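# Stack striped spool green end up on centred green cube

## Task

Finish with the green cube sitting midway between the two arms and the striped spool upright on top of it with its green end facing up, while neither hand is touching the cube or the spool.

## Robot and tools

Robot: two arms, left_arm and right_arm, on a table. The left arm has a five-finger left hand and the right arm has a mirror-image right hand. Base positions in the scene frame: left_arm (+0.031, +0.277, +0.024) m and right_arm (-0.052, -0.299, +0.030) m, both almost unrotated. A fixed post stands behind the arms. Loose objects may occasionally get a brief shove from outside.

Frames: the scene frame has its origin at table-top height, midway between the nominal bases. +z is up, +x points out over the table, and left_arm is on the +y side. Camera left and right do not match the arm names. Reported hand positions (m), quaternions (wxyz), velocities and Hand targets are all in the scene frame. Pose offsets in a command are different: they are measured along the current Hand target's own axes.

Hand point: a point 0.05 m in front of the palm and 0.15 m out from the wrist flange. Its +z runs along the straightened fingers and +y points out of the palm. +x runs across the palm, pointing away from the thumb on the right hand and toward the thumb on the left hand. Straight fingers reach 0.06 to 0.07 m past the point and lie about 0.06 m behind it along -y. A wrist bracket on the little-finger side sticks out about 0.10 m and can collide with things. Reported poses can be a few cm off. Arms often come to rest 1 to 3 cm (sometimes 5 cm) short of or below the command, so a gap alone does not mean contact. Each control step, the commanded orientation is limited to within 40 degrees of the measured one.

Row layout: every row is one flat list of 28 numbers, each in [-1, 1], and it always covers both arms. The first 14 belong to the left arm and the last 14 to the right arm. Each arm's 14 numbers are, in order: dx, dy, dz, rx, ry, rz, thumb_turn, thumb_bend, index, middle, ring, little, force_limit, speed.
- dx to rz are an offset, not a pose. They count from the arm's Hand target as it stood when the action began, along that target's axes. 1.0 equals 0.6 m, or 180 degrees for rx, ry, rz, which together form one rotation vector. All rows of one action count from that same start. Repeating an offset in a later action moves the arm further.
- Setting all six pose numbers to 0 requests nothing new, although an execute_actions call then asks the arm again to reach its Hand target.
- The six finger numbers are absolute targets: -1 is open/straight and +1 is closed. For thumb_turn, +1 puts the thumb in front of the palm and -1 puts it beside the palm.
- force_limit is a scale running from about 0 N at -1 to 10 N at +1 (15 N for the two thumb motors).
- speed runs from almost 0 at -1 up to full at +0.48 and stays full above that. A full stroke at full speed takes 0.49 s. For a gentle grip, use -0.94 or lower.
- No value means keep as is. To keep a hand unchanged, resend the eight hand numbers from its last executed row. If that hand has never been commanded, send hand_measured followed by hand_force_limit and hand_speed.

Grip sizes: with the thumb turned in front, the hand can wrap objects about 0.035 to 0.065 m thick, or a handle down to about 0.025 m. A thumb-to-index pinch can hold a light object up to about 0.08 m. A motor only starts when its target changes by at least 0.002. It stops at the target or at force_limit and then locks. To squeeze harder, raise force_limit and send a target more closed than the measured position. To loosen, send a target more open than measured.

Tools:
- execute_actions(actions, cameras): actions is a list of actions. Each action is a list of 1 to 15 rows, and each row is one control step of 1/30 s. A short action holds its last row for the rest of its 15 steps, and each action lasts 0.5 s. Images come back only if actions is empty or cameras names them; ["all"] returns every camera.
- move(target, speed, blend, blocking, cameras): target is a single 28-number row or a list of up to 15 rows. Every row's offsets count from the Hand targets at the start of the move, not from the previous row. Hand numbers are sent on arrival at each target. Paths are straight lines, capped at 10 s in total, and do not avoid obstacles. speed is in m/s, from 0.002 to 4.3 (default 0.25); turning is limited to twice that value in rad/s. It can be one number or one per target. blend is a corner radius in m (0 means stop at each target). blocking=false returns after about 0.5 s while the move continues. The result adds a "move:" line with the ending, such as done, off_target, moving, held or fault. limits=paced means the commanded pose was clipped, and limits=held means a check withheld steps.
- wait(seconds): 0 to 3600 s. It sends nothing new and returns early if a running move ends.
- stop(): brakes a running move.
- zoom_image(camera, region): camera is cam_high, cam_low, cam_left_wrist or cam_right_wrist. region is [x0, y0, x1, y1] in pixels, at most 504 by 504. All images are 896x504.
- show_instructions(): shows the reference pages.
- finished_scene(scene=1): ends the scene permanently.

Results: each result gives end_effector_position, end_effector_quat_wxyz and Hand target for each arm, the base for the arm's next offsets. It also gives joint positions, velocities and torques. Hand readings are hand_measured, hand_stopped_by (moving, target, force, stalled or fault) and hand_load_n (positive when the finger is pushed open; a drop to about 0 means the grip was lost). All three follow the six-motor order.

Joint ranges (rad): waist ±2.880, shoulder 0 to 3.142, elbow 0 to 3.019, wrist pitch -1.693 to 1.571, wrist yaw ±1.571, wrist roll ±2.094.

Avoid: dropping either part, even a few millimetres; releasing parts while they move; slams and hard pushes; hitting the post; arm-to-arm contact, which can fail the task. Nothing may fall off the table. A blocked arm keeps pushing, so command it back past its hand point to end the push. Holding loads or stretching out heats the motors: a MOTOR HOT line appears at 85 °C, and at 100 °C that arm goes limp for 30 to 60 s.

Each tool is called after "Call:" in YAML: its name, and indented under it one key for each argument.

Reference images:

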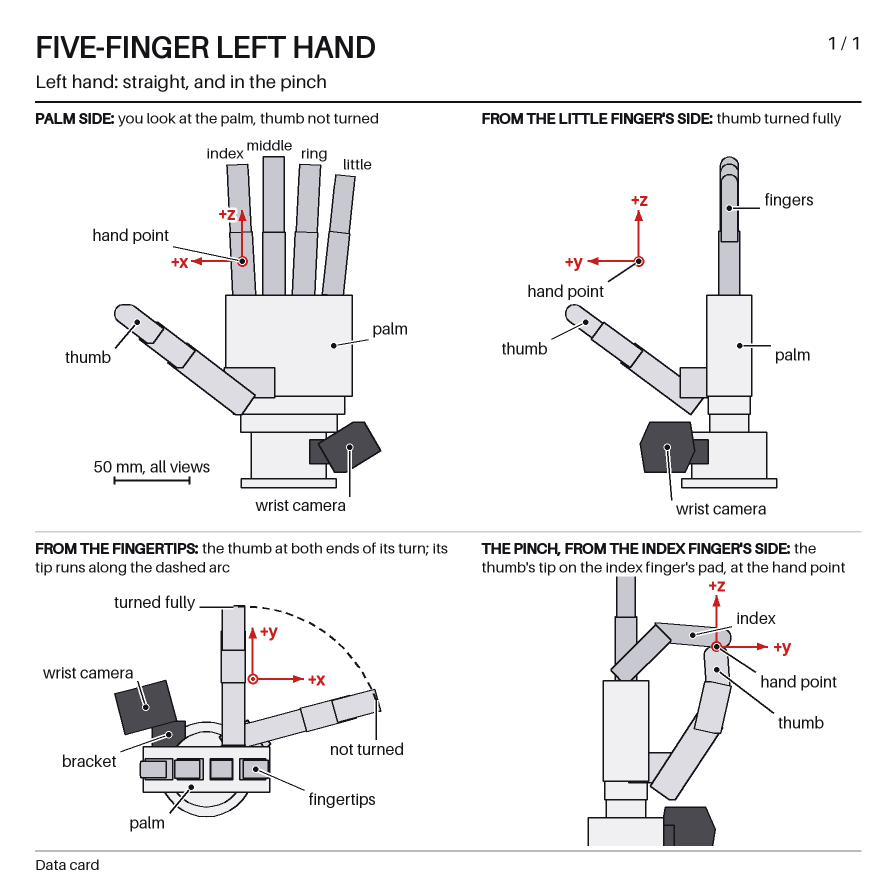

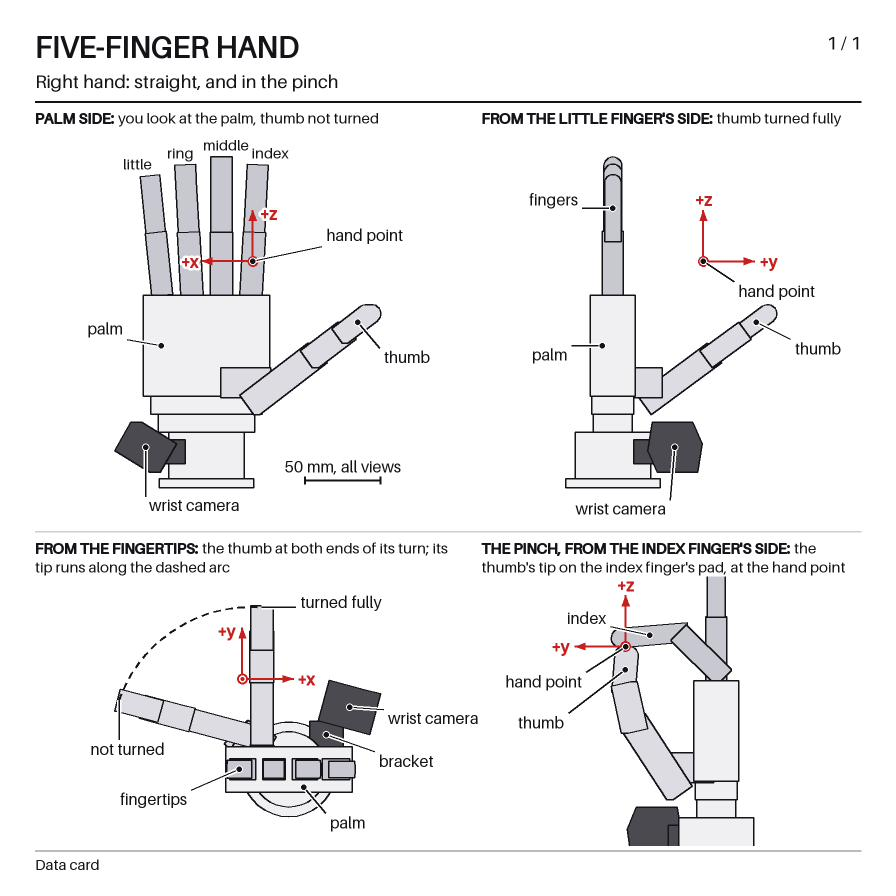

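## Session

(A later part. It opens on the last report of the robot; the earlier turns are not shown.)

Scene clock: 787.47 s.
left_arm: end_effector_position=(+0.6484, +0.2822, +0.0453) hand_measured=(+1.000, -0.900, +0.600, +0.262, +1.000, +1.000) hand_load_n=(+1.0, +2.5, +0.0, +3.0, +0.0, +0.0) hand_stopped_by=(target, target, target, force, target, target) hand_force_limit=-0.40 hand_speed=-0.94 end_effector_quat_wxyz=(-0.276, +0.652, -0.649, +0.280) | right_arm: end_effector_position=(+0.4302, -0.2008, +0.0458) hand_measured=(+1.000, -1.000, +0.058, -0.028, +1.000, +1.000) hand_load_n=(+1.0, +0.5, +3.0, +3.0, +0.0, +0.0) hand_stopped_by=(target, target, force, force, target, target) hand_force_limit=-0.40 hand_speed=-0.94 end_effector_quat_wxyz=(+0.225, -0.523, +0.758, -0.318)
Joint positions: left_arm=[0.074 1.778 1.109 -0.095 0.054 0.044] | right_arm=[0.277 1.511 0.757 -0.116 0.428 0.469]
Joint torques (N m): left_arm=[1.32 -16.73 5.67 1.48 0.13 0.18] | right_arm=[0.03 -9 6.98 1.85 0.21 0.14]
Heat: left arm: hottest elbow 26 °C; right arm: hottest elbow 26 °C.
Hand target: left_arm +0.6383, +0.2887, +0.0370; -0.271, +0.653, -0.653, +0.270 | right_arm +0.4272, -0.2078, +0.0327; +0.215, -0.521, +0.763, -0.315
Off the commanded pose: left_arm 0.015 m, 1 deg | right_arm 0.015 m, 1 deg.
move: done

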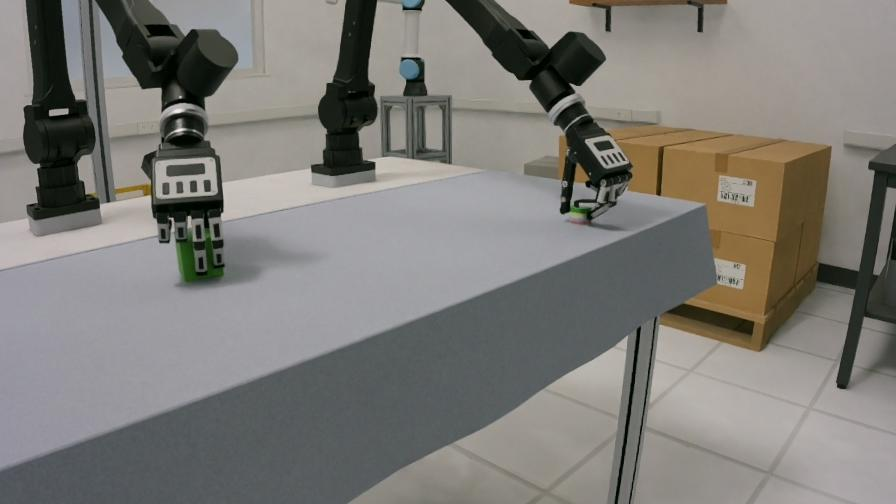

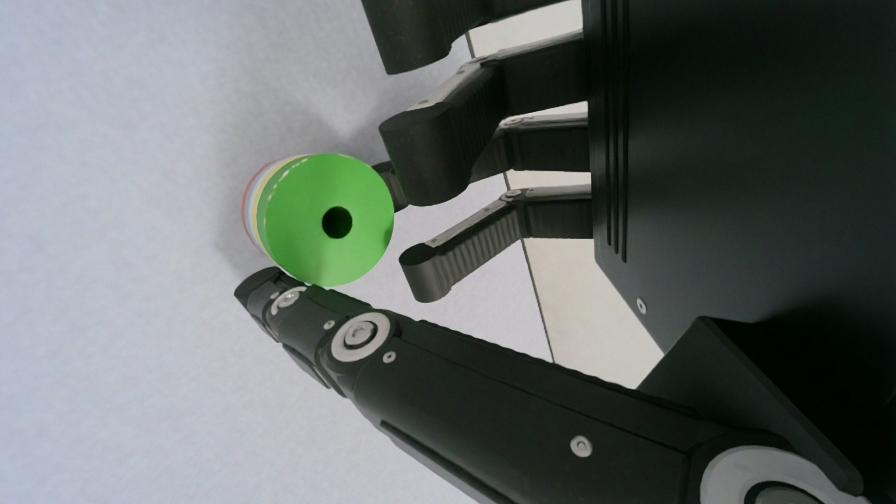

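Call:
move:
  target:
    - [0,0,0, 0, 0, 0, 1, -0.9, 0.0, 0.0, 1, 1, -0.5, -0.5, 0, 0, 0, 0, 0, 0, 1, -1, 0.3, 0.3, 1, 1, -0.4, -0.94]
    - [-0.0158,0.0,0.0, 0, 0, 0, 1, -0.9, 0.0, 0.0, 1, 1, -0.5, -0.5, 0, 0, 0, 0, 0, 0, 1, -1, 0.3, 0.3, 1, 1, -0.4, -0.94]
    - [-0.0158,0.0,0.0, 0, 0, 0, 1, -0.9, 0.36, 0.36, 1, 1, -0.4, -0.93, 0, 0, 0, 0, 0, 0, 1, -1, 0.3, 0.3, 1, 1, -0.4, -0.94]
  speed: 0.04
  cameras: ["cam_low", "cam_left_wrist"]

Scene clock: 807.17 s.
left_arm: end_effector_position=(+0.6477, +0.2918, +0.0454) hand_measured=(+1.000, -0.900, +0.360, +0.248, +1.000, +1.000) hand_load_n=(+0.0, +2.5, +0.0, +3.5, +0.0, +0.5) hand_stopped_by=(target, target, target, force, target, target) hand_force_limit=-0.40 hand_speed=-0.93 end_effector_quat_wxyz=(-0.277, +0.651, -0.649, +0.280) | right_arm: end_effector_position=(+0.4302, -0.2008, +0.0458) hand_measured=(+1.000, -1.000, +0.058, -0.028, +1.000, +1.000) hand_load_n=(+0.5, +0.5, +3.0, +3.0, +0.0, +0.0) hand_stopped_by=(target, target, force, force, target, target) hand_force_limit=-0.40 hand_speed=-0.94 end_effector_quat_wxyz=(+0.225, -0.523, +0.758, -0.318)
Joint positions: left_arm=[0.092 1.778 1.109 -0.095 0.067 0.057] | right_arm=[0.277 1.511 0.757 -0.116 0.428 0.469]
Joint torques (N m): left_arm=[1.38 -16.32 5.85 1.42 0.14 0.17] | right_arm=[0.03 -9 6.97 1.85 0.21 0.14]
Heat: left arm: hottest elbow 26 °C; right arm: hottest elbow 26 °C.
Hand target: left_arm +0.6383, +0.2982, +0.0370; -0.271, +0.653, -0.653, +0.270 | right_arm +0.4272, -0.2078, +0.0327; +0.215, -0.521, +0.763, -0.315
Off the commanded pose: left_arm 0.014 m, 1 deg | right_arm 0.015 m, 1 deg.
move: off_target (left_arm); target 3's new numbers were sent with left_arm's hand 0.014 m and 1 deg from that target

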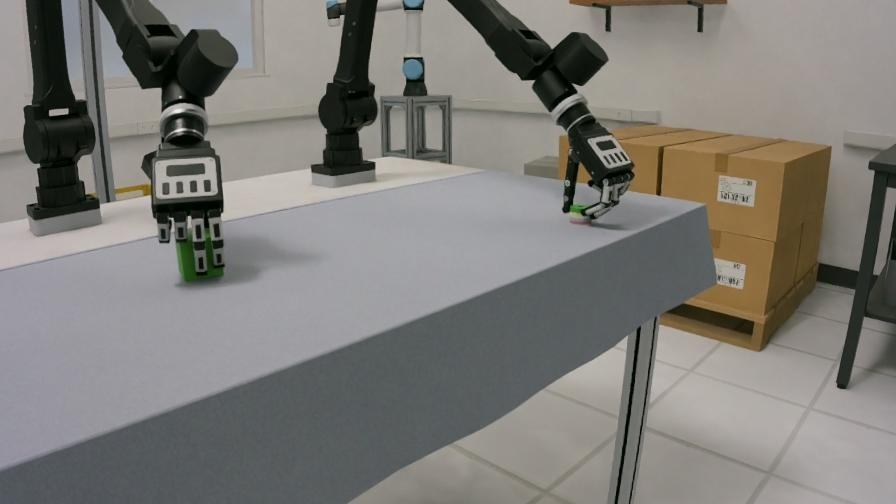

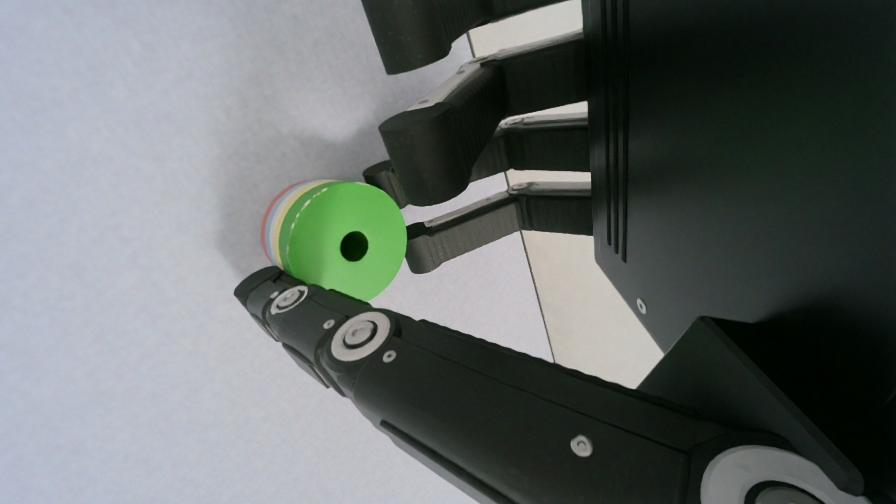

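Call:
move:
  target: [0,0,0, 0, 0, 0, 1, -0.9, 0.55, 0.365, 1, 1, -0.4, -0.94, 0, 0, 0, 0, 0, 0, 1, -1, 0.3, 0.3, 1, 1, -0.4, -0.94]
  speed: 0.05
  cameras: ["cam_low", "cam_left_wrist"]

Call:
zoom_image:
  camera: "cam_low"
  region: [540, 150, 660, 250]

Scene clock: 815.70 s.
left_arm: end_effector_position=(+0.6477, +0.2918, +0.0454) hand_measured=(+1.000, -0.902, +0.416, +0.248, +1.000, +1.000) hand_load_n=(-0.5, +4.0, +3.0, +1.5, +0.0, +0.0) hand_stopped_by=(target, target, force, force, target, target) hand_force_limit=-0.40 hand_speed=-0.94 end_effector_quat_wxyz=(-0.277, +0.651, -0.649, +0.280) | right_arm: end_effector_position=(+0.4302, -0.2008, +0.0458) hand_measured=(+1.000, -1.000, +0.058, -0.028, +1.000, +1.000) hand_load_n=(+1.0, +0.0, +3.0, +2.5, +0.0, +0.0) hand_stopped_by=(target, target, force, force, target, target) hand_force_limit=-0.40 hand_speed=-0.94 end_effector_quat_wxyz=(+0.225, -0.523, +0.758, -0.318)
Joint positions: left_arm=[0.092 1.778 1.109 -0.095 0.067 0.057] | right_arm=[0.277 1.511 0.757 -0.116 0.428 0.469]
Joint torques (N m): left_arm=[1.55 -16.15 5.9 1.43 0.14 0.16] | right_arm=[0.09 -8.94 6.98 1.85 0.2 0.14]
Heat: left arm: hottest elbow 26 °C; right arm: hottest elbow 26 °C.
Hand target: left_arm +0.6383, +0.2982, +0.0370; -0.271, +0.653, -0.653, +0.270 | right_arm +0.4272, -0.2078, +0.0327; +0.215, -0.521, +0.763, -0.315
Off the commanded pose: left_arm 0.014 m, 1 deg | right_arm 0.015 m, 1 deg.
move: done

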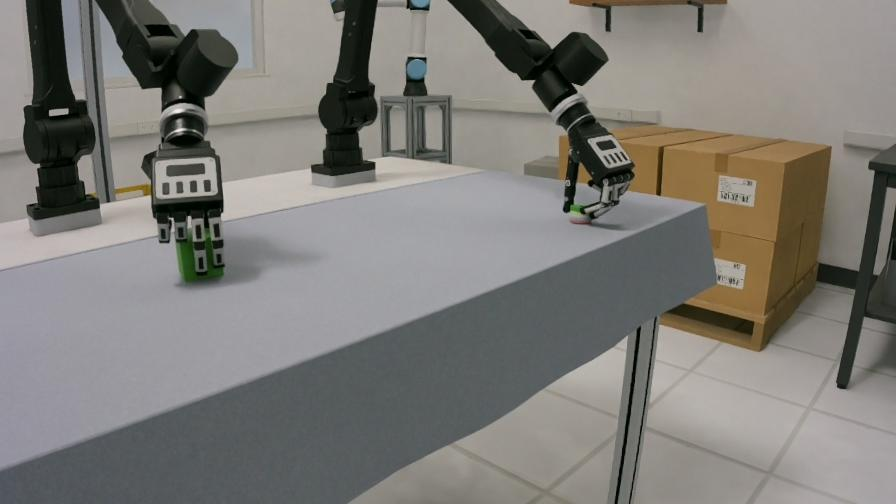

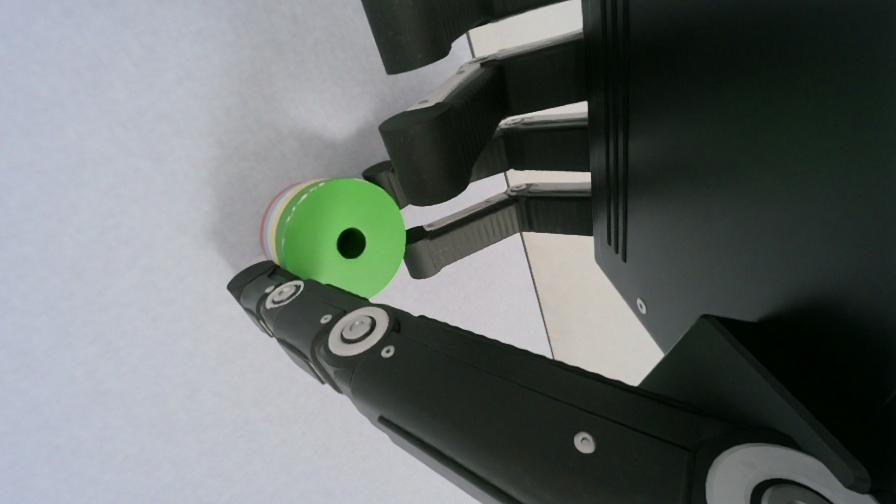

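Scaled by 4.200.

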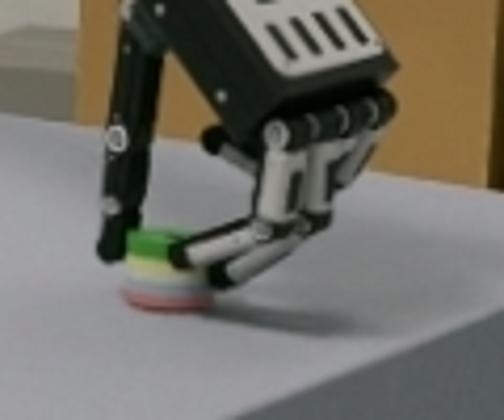

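Call:
move:
  target:
    - [0,0,0, 0, 0, 0, 1, -0.9, 0.55, 0.365, 1, 1, -0.4, -0.94, 0, 0, 0, 0, 0, 0, 1, -1, -0.2, -0.2, 1, 1, -0.4, -0.5]
    - [0,-0.0589,-0.0589, 0, 0, 0, 1, -0.9, 0.55, 0.365, 1, 1, -0.4, -0.94, 0.02, -0.007, -0.007, 0, 0, 0, 1, -1, -0.2, -0.2, 1, 1, -0.4, -0.5]
    - [0,-0.0589,-0.0589, 0, 0, 0, 1, -0.9, 0.55, 0.365, 1, 1, -0.4, -0.94, 0.02, -0.007, -0.007, 0, 0, 0, 1, -1, 0.3, 0.3, 1, 1, -0.3, -0.93]
  speed: 0.05
  cameras: ["all"]

Scene clock: 858.10 s.
left_arm: end_effector_position=(+0.6260, +0.2899, +0.0717) hand_measured=(+1.000, -0.902, +0.416, +0.248, +1.000, +1.000) hand_load_n=(-0.5, +3.5, +3.0, +1.5, +0.5, +0.0) hand_stopped_by=(target, target, force, force, target, target) hand_force_limit=-0.40 hand_speed=-0.94 end_effector_quat_wxyz=(-0.259, +0.658, -0.655, +0.265) | right_arm: end_effector_position=(+0.4274, -0.2115, +0.0429) hand_measured=(+1.000, -1.000, +0.048, +0.014, +1.000, +1.000) hand_load_n=(-0.5, +0.5, +4.5, +3.5, +0.0, +0.0) hand_stopped_by=(target, target, force, force, target, target) hand_force_limit=-0.30 hand_speed=-0.93 end_effector_quat_wxyz=(+0.221, -0.520, +0.762, -0.315)
Joint positions: left_arm=[0.092 1.702 1.109 -0.22 0.067 0.057] | right_arm=[0.252 1.508 0.747 -0.116 0.413 0.462]
Joint velocities: left_arm=[within noise] | right_arm=[-0.015 0.005 -0.017 -0.007 -0.198 0.051]
Joint torques (N m): left_arm=[1.44 -15.97 9.4 1.29 0.12 0.18] | right_arm=[-0.03 -10.75 6.58 1.65 0.15 -0.02]
Heat: left arm: hottest elbow 26 °C; right arm: hottest elbow 27 °C.
Hand target: left_arm +0.6382, +0.2981, +0.0868; -0.271, +0.653, -0.653, +0.270 | right_arm +0.4229, -0.2190, +0.0386; +0.215, -0.521, +0.763, -0.315
Off the commanded pose: left_arm 0.021 m, 2 deg | right_arm 0.010 m, 1 deg.
move: off_target (left_arm)

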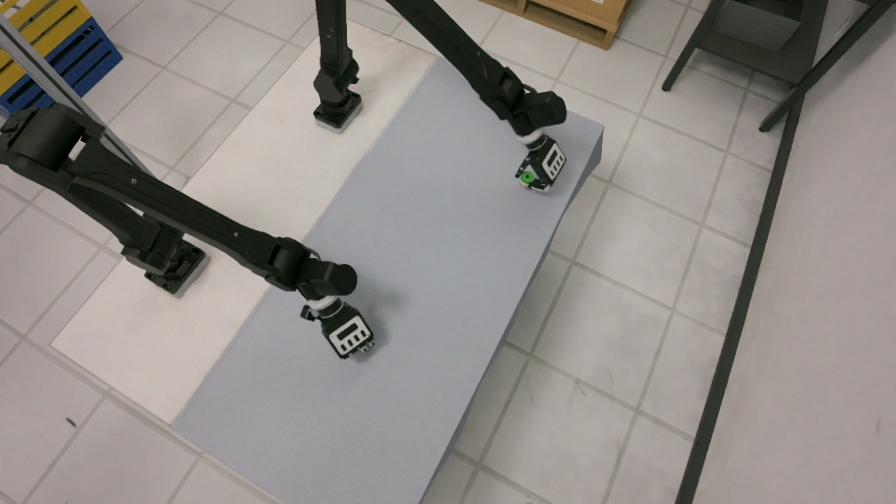

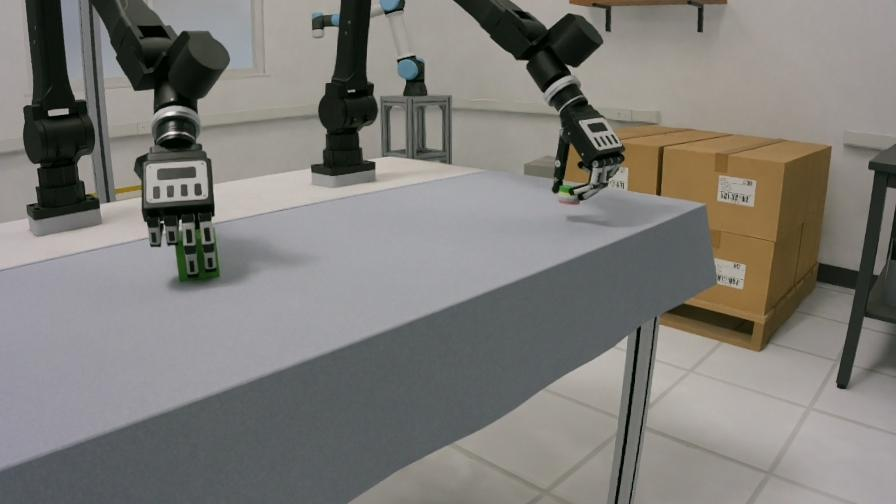

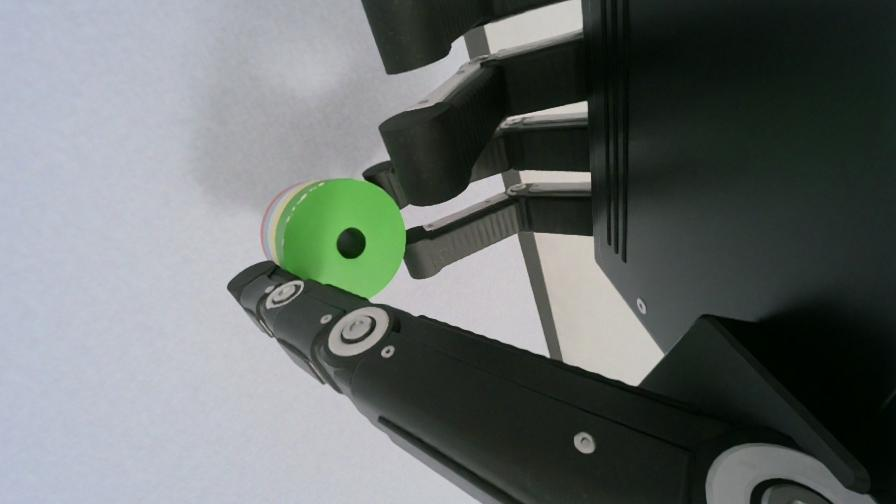

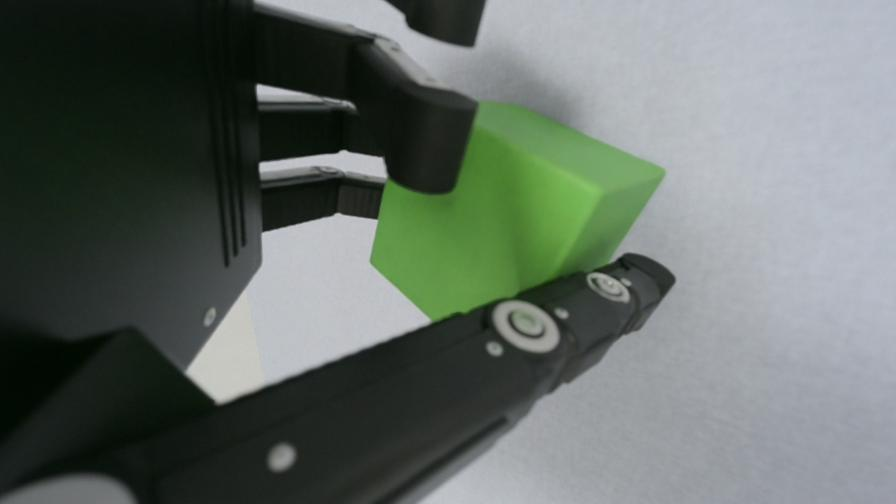

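Call:
zoom_image:
  camera: "cam_right_wrist"
  region: [360, 60, 700, 340]

Call:
zoom_image:
  camera: "cam_low"
  region: [130, 190, 250, 300]

Call:
zoom_image:
  camera: "cam_high"
  region: [290, 260, 420, 380]

Call:
zoom_image:
  camera: "cam_low"
  region: [530, 130, 650, 240]

Scaled by 1.482.

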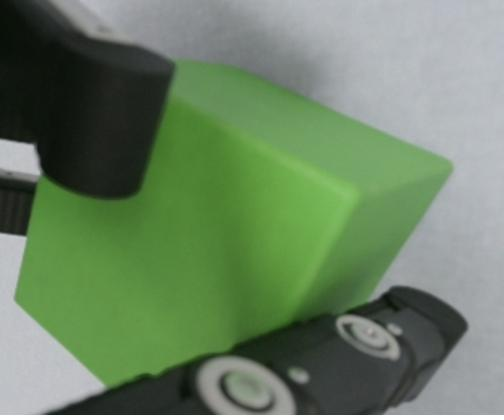

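Scaled by 4.200.

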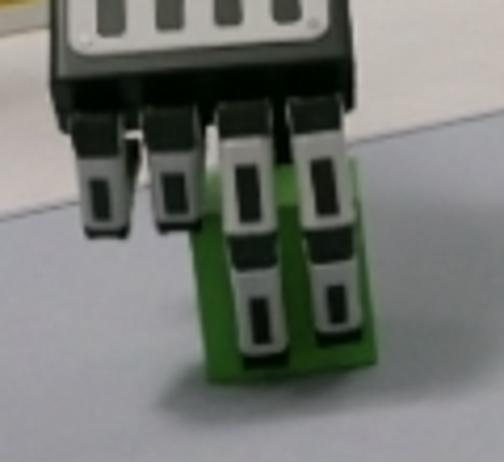

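Scaled by 3.877.

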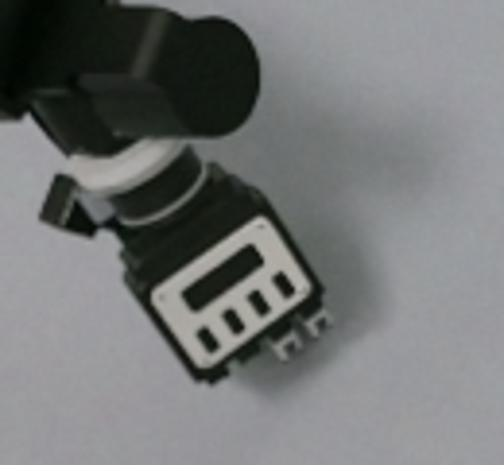

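Scaled by 4.200.

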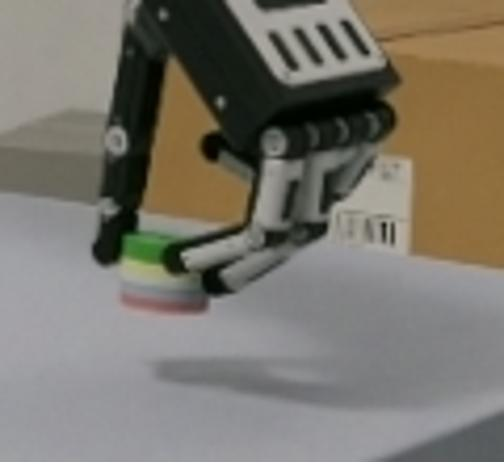

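Call:
move:
  target: [0,-0.0707,-0.0707, 0, 0, 0, 1, -0.9, 0.55, 0.365, 1, 1, -0.4, -0.94, 0, -0.0471, -0.0471, 0, 0, 0, 1, -1, 0.3, 0.3, 1, 1, -0.3, -0.93]
  speed: 0.06
  cameras: ["all"]

Scene clock: 891.30 s.
left_arm: end_effector_position=(+0.6218, +0.2895, +0.1250) hand_measured=(+1.000, -0.902, +0.416, +0.248, +1.000, +1.000) hand_load_n=(-0.5, +4.0, +3.0, +1.5, +0.0, +0.0) hand_stopped_by=(target, target, force, force, target, target) hand_force_limit=-0.40 hand_speed=-0.94 end_effector_quat_wxyz=(-0.255, +0.660, -0.656, +0.261) | right_arm: end_effector_position=(+0.4097, -0.2156, +0.0630) hand_measured=(+1.000, -1.000, +0.048, +0.014, +1.000, +1.000) hand_load_n=(+0.0, +0.0, +0.0, +0.0, +0.0, +0.0) hand_stopped_by=(target, target, force, force, target, target) hand_force_limit=-0.30 hand_speed=-0.93 end_effector_quat_wxyz=(+0.207, -0.526, +0.765, -0.309)
Joint positions: left_arm=[0.092 1.625 1.175 -0.375 0.067 0.057] | right_arm=[0.252 1.429 0.747 -0.228 0.412 0.462]
Joint torques (N m): left_arm=[1.55 -15.38 11.02 1.21 0.1 0.16] | right_arm=[-0.03 -10.52 10.97 0.96 0.22 -0.02]
Heat: left arm: hottest elbow 28 °C; right arm: hottest elbow 27 °C.
Hand target: left_arm +0.6382, +0.2980, +0.1470; -0.271, +0.653, -0.653, +0.270 | right_arm +0.4230, -0.2189, +0.0787; +0.216, -0.521, +0.763, -0.315
Off the commanded pose: left_arm 0.029 m, 2 deg | right_arm 0.021 m, 1 deg.
move: off_target (left_arm, right_arm)

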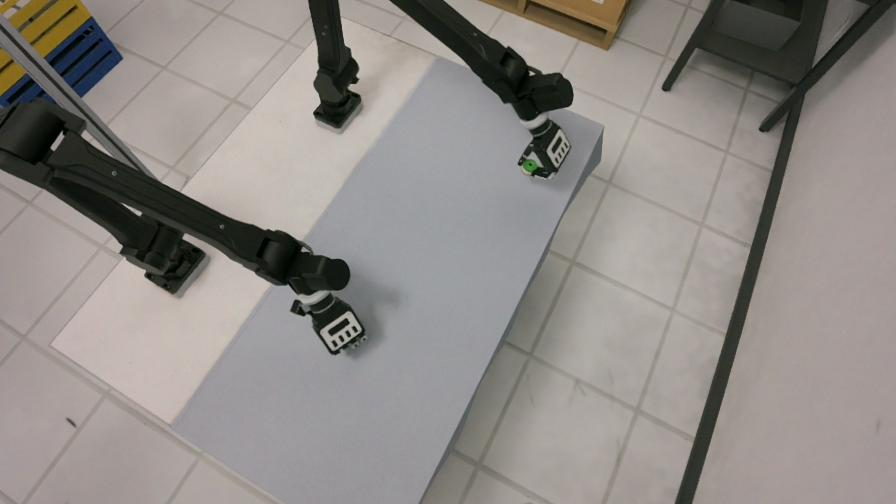

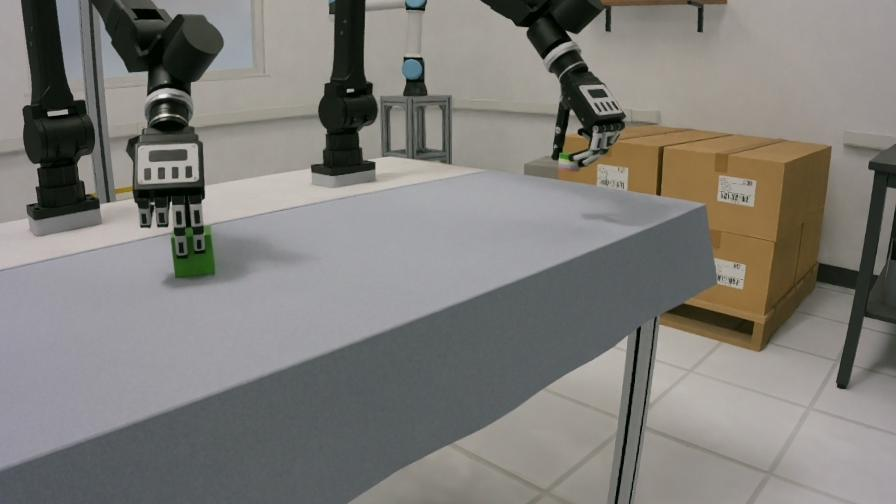

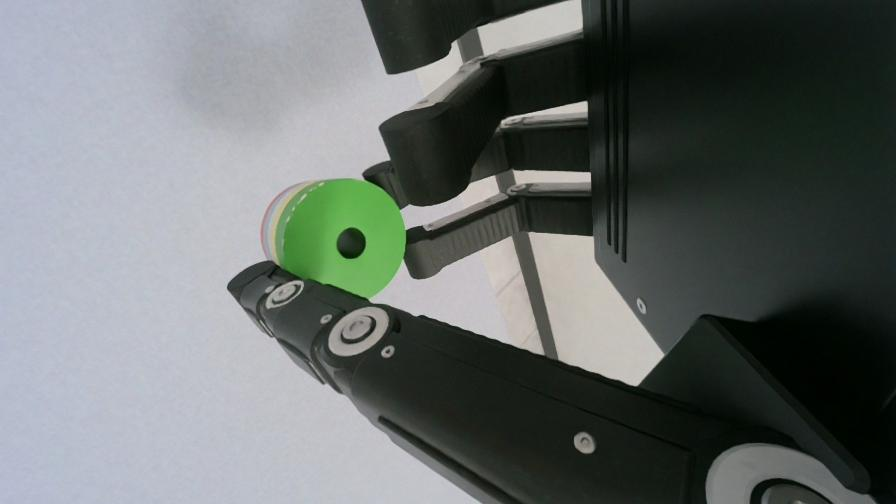

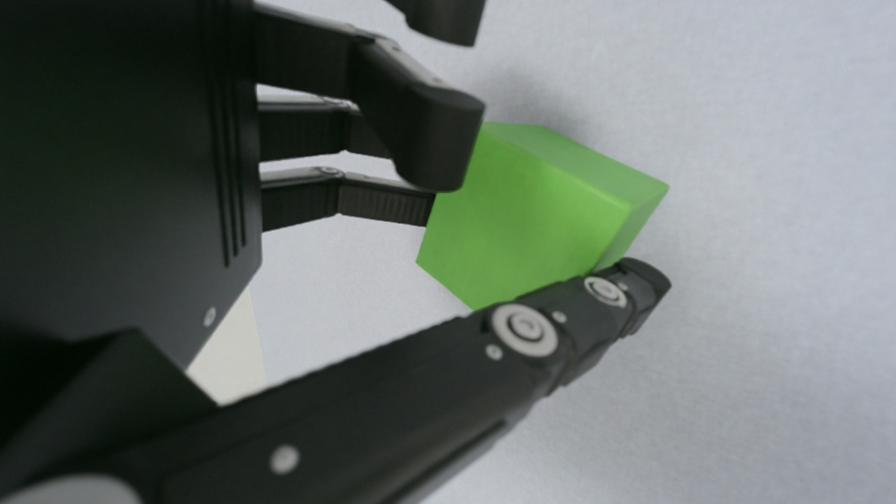

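Call:
zoom_image:
  camera: "cam_right_wrist"
  region: [380, 90, 700, 330]

Call:
zoom_image:
  camera: "cam_low"
  region: [120, 190, 240, 300]

Scaled by 1.575.

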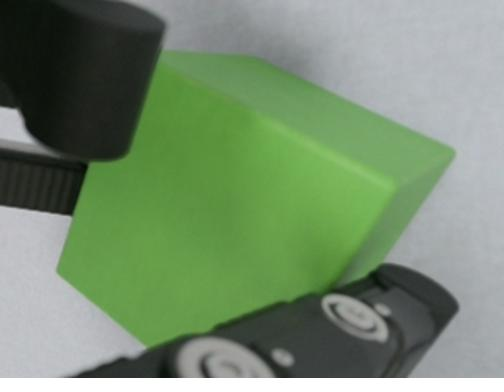

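Scaled by 4.200.

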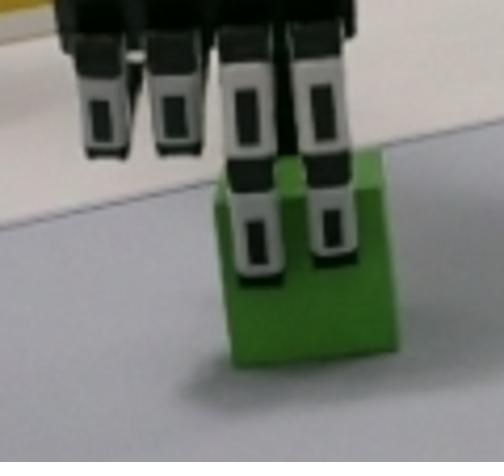

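Call:
move:
  target:
    - [0,0,0, 0, 0, 0, 1, -0.9, 0.55, 0.365, 1, 1, -0.4, -0.94, 0, 0.035, 0.035, 0, 0, 0, 1, -1, 0.3, 0.3, 1, 1, -0.3, -0.93]
    - [0,0,0, 0, 0, 0, 1, -0.9, 0.55, 0.365, 1, 1, -0.4, -0.94, 0, 0.035, 0.035, 0, 0, 0, 1, -1, -0.2, -0.2, 1, 1, -0.3, -0.6]
  speed: 0.05
  cameras: ["all"]

Call:
zoom_image:
  camera: "cam_low"
  region: [120, 190, 240, 300]

Scene clock: 931.87 s.
left_arm: end_effector_position=(+0.6218, +0.2895, +0.1250) hand_measured=(+1.000, -0.902, +0.416, +0.248, +1.000, +1.000) hand_load_n=(-0.5, +4.0, +3.0, +2.0, +0.5, +0.0) hand_stopped_by=(target, target, force, force, target, target) hand_force_limit=-0.40 hand_speed=-0.94 end_effector_quat_wxyz=(-0.255, +0.660, -0.656, +0.261) | right_arm: end_effector_position=(+0.4222, -0.2124, +0.0577) hand_measured=(+1.000, -1.000, -0.200, -0.200, +1.000, +1.000) hand_load_n=(+0.0, +0.0, +0.0, +0.0, +0.0, +0.0) hand_stopped_by=(target, target, target, target, target, target) hand_force_limit=-0.30 hand_speed=-0.60 end_effector_quat_wxyz=(+0.222, -0.521, +0.762, -0.315)
Joint positions: left_arm=[0.092 1.625 1.175 -0.375 0.067 0.057] | right_arm=[0.252 1.462 0.747 -0.16 0.412 0.461]
Joint torques (N m): left_arm=[1.44 -15.27 11.04 1.33 0.11 0.16] | right_arm=[0.03 -8.7 7.77 1.99 0.22 -0.01]
Heat: left arm: hottest elbow 33 °C; right arm: hottest elbow 30 °C.
Hand target: left_arm +0.6383, +0.2980, +0.1470; -0.271, +0.653, -0.653, +0.270 | right_arm +0.4229, -0.2189, +0.0488; +0.215, -0.521, +0.763, -0.315
Off the commanded pose: left_arm 0.029 m, 2 deg | right_arm 0.011 m, 1 deg.
move: off_target (right_arm); target 2's new numbers were sent with right_arm's hand 0.011 m and 1 deg from that target

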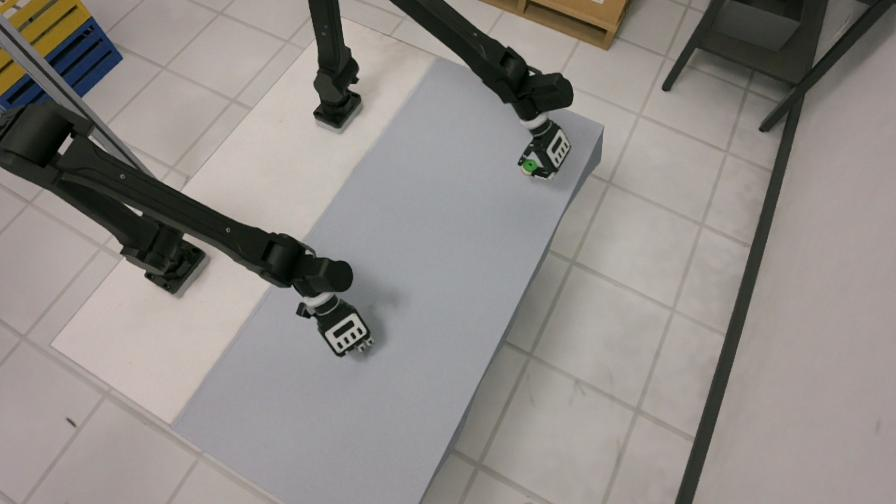

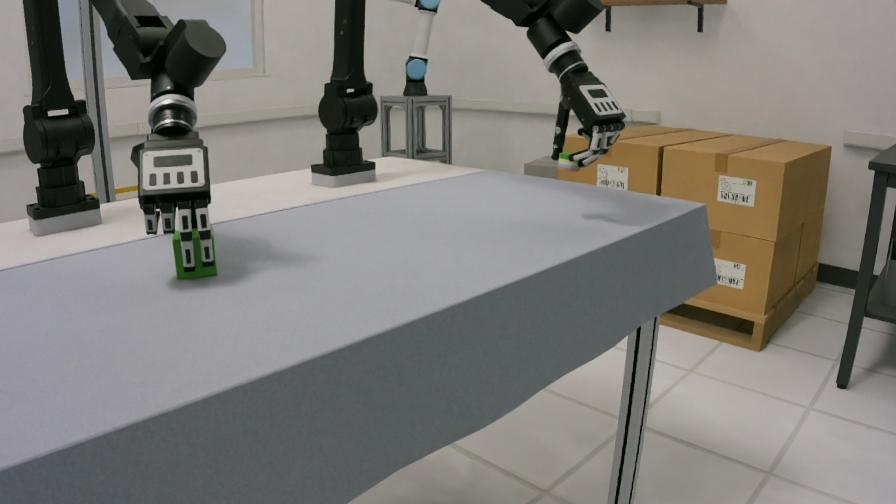

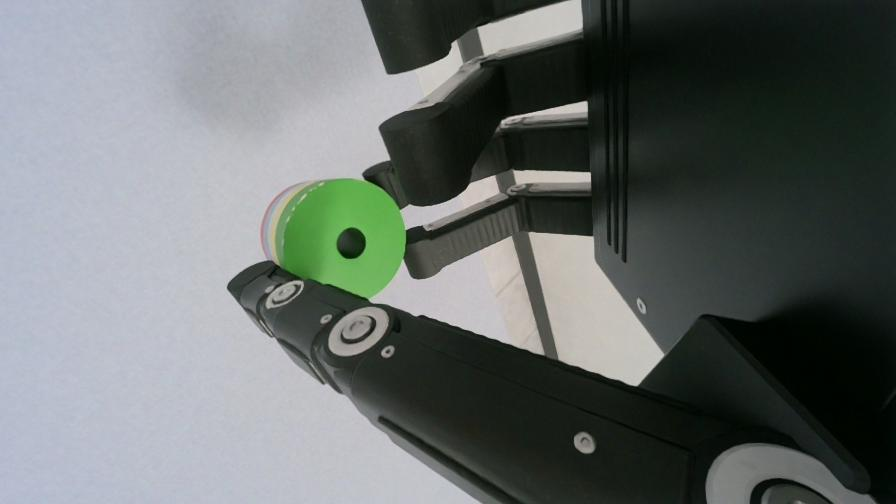

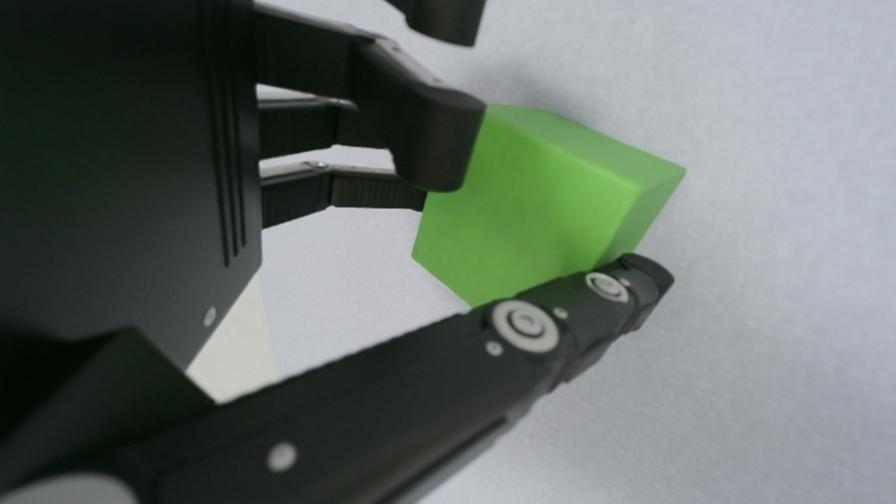

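Scaled by 4.200.

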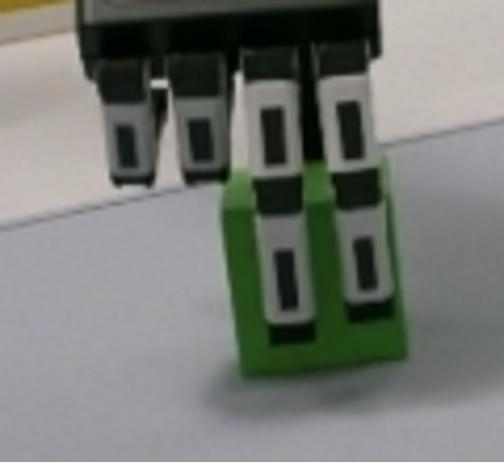

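Call:
move:
  target: [0,0,0, 0, 0, 0, 1, -0.9, 0.55, 0.365, 1, 1, -0.4, -0.94, 0, -0.0943, -0.0943, 0, 0, 0, 1, -1, -0.2, -0.2, 1, 1, -0.3, -0.6]
  speed: 0.1
  cameras: ["all"]

Call:
zoom_image:
  camera: "cam_low"
  region: [120, 190, 240, 300]

Call:
zoom_image:
  camera: "cam_right_wrist"
  region: [440, 40, 740, 300]

Scene clock: 966.10 s.
left_arm: end_effector_position=(+0.6218, +0.2895, +0.1250) hand_measured=(+1.000, -0.902, +0.416, +0.248, +1.000, +1.000) hand_load_n=(-0.5, +4.0, +3.0, +1.5, +0.0, +0.0) hand_stopped_by=(target, target, force, force, target, target) hand_force_limit=-0.40 hand_speed=-0.94 end_effector_quat_wxyz=(-0.255, +0.660, -0.656, +0.261) | right_arm: end_effector_position=(+0.4082, -0.2159, +0.1108) hand_measured=(+1.000, -1.000, -0.200, -0.200, +1.000, +1.000) hand_load_n=(+0.0, -0.5, +0.0, +0.0, +0.0, +0.0) hand_stopped_by=(target, target, target, target, target, target) hand_force_limit=-0.30 hand_speed=-0.60 end_effector_quat_wxyz=(+0.205, -0.528, +0.764, -0.309)
Joint positions: left_arm=[0.092 1.625 1.175 -0.375 0.067 0.057] | right_arm=[0.252 1.341 0.813 -0.387 0.412 0.46]
Joint torques (N m): left_arm=[1.44 -15.21 11 1.29 0.11 0.18] | right_arm=[0.03 -9.7 12.49 0.96 0.24 -0.02]
Heat: left arm: hottest elbow 35 °C; right arm: hottest elbow 29 °C.
Hand target: left_arm +0.6383, +0.2980, +0.1470; -0.271, +0.653, -0.653, +0.270 | right_arm +0.4230, -0.2190, +0.1289; +0.215, -0.521, +0.763, -0.315
Off the commanded pose: left_arm 0.029 m, 2 deg | right_arm 0.024 m, 2 deg.
move: off_target (right_arm)

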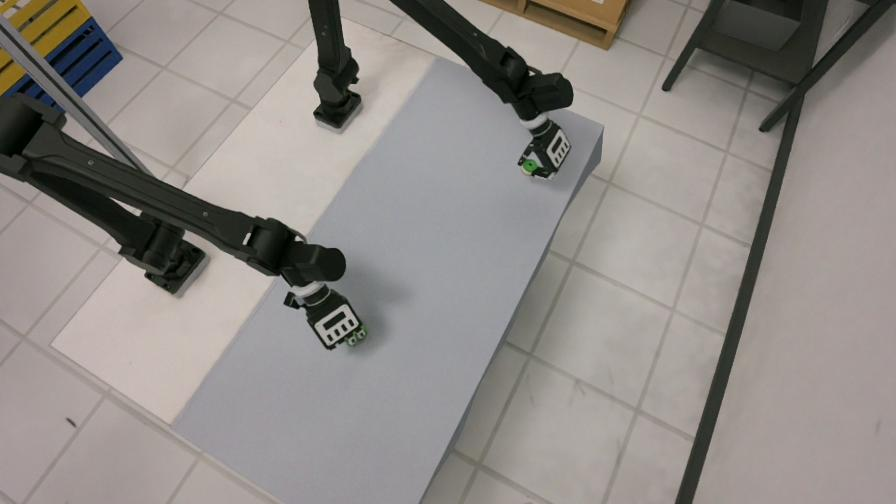

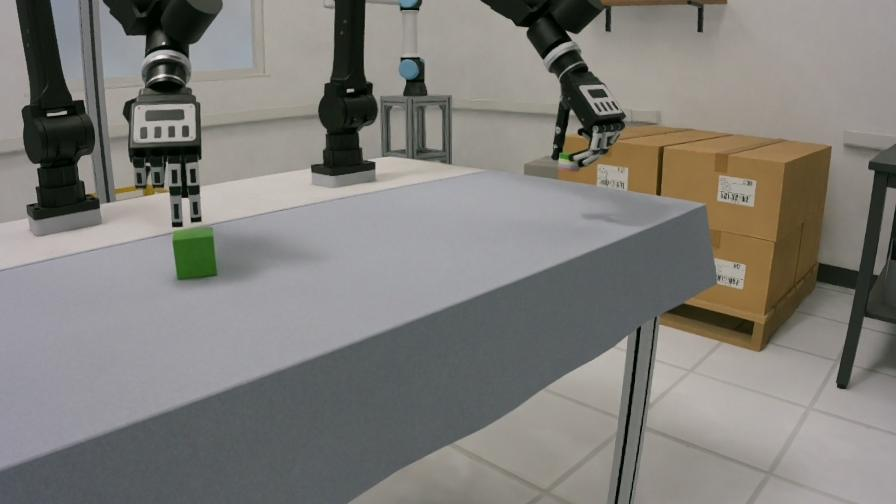

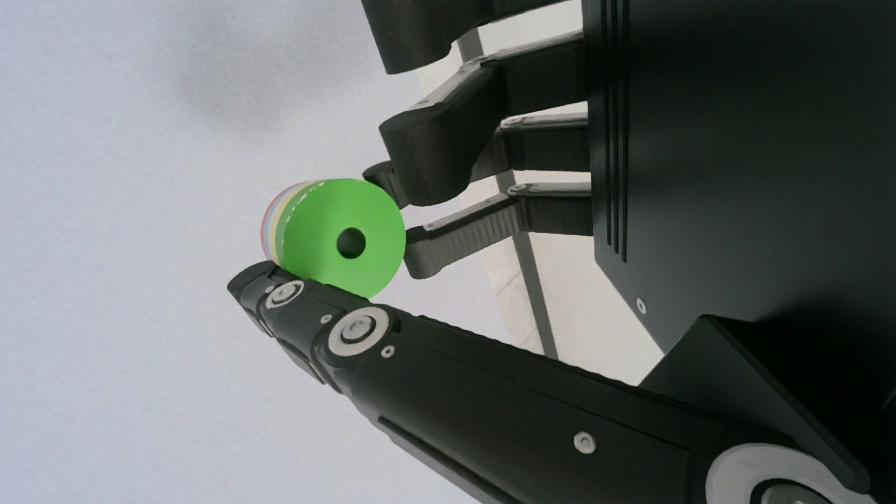

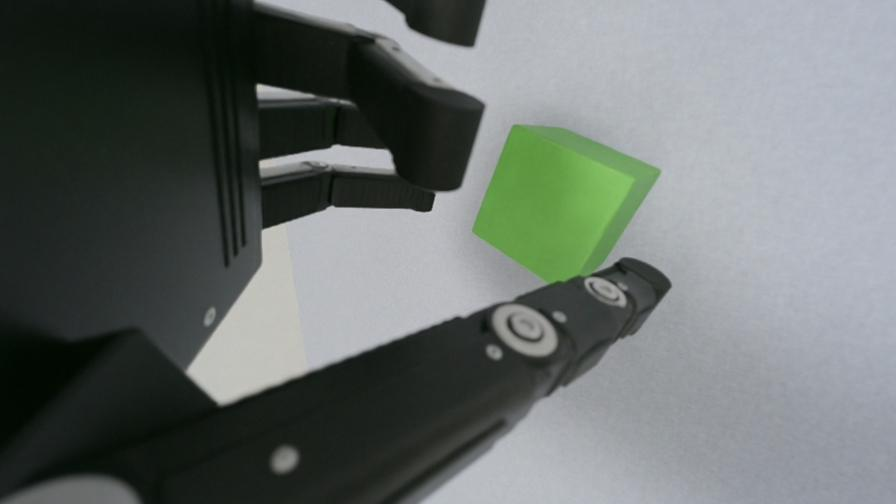

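Scaled by 4.200.

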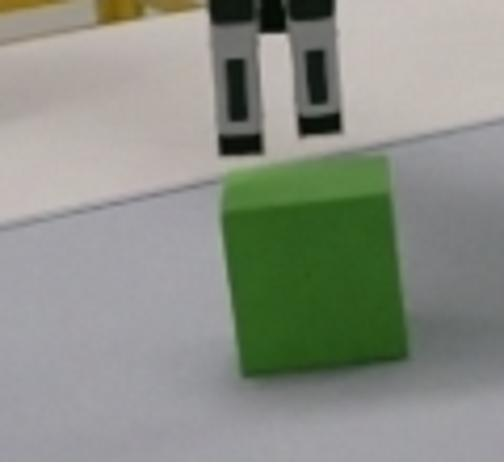

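Scaled by 1.680.

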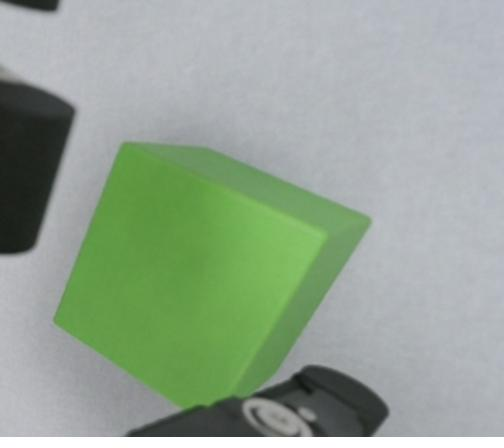

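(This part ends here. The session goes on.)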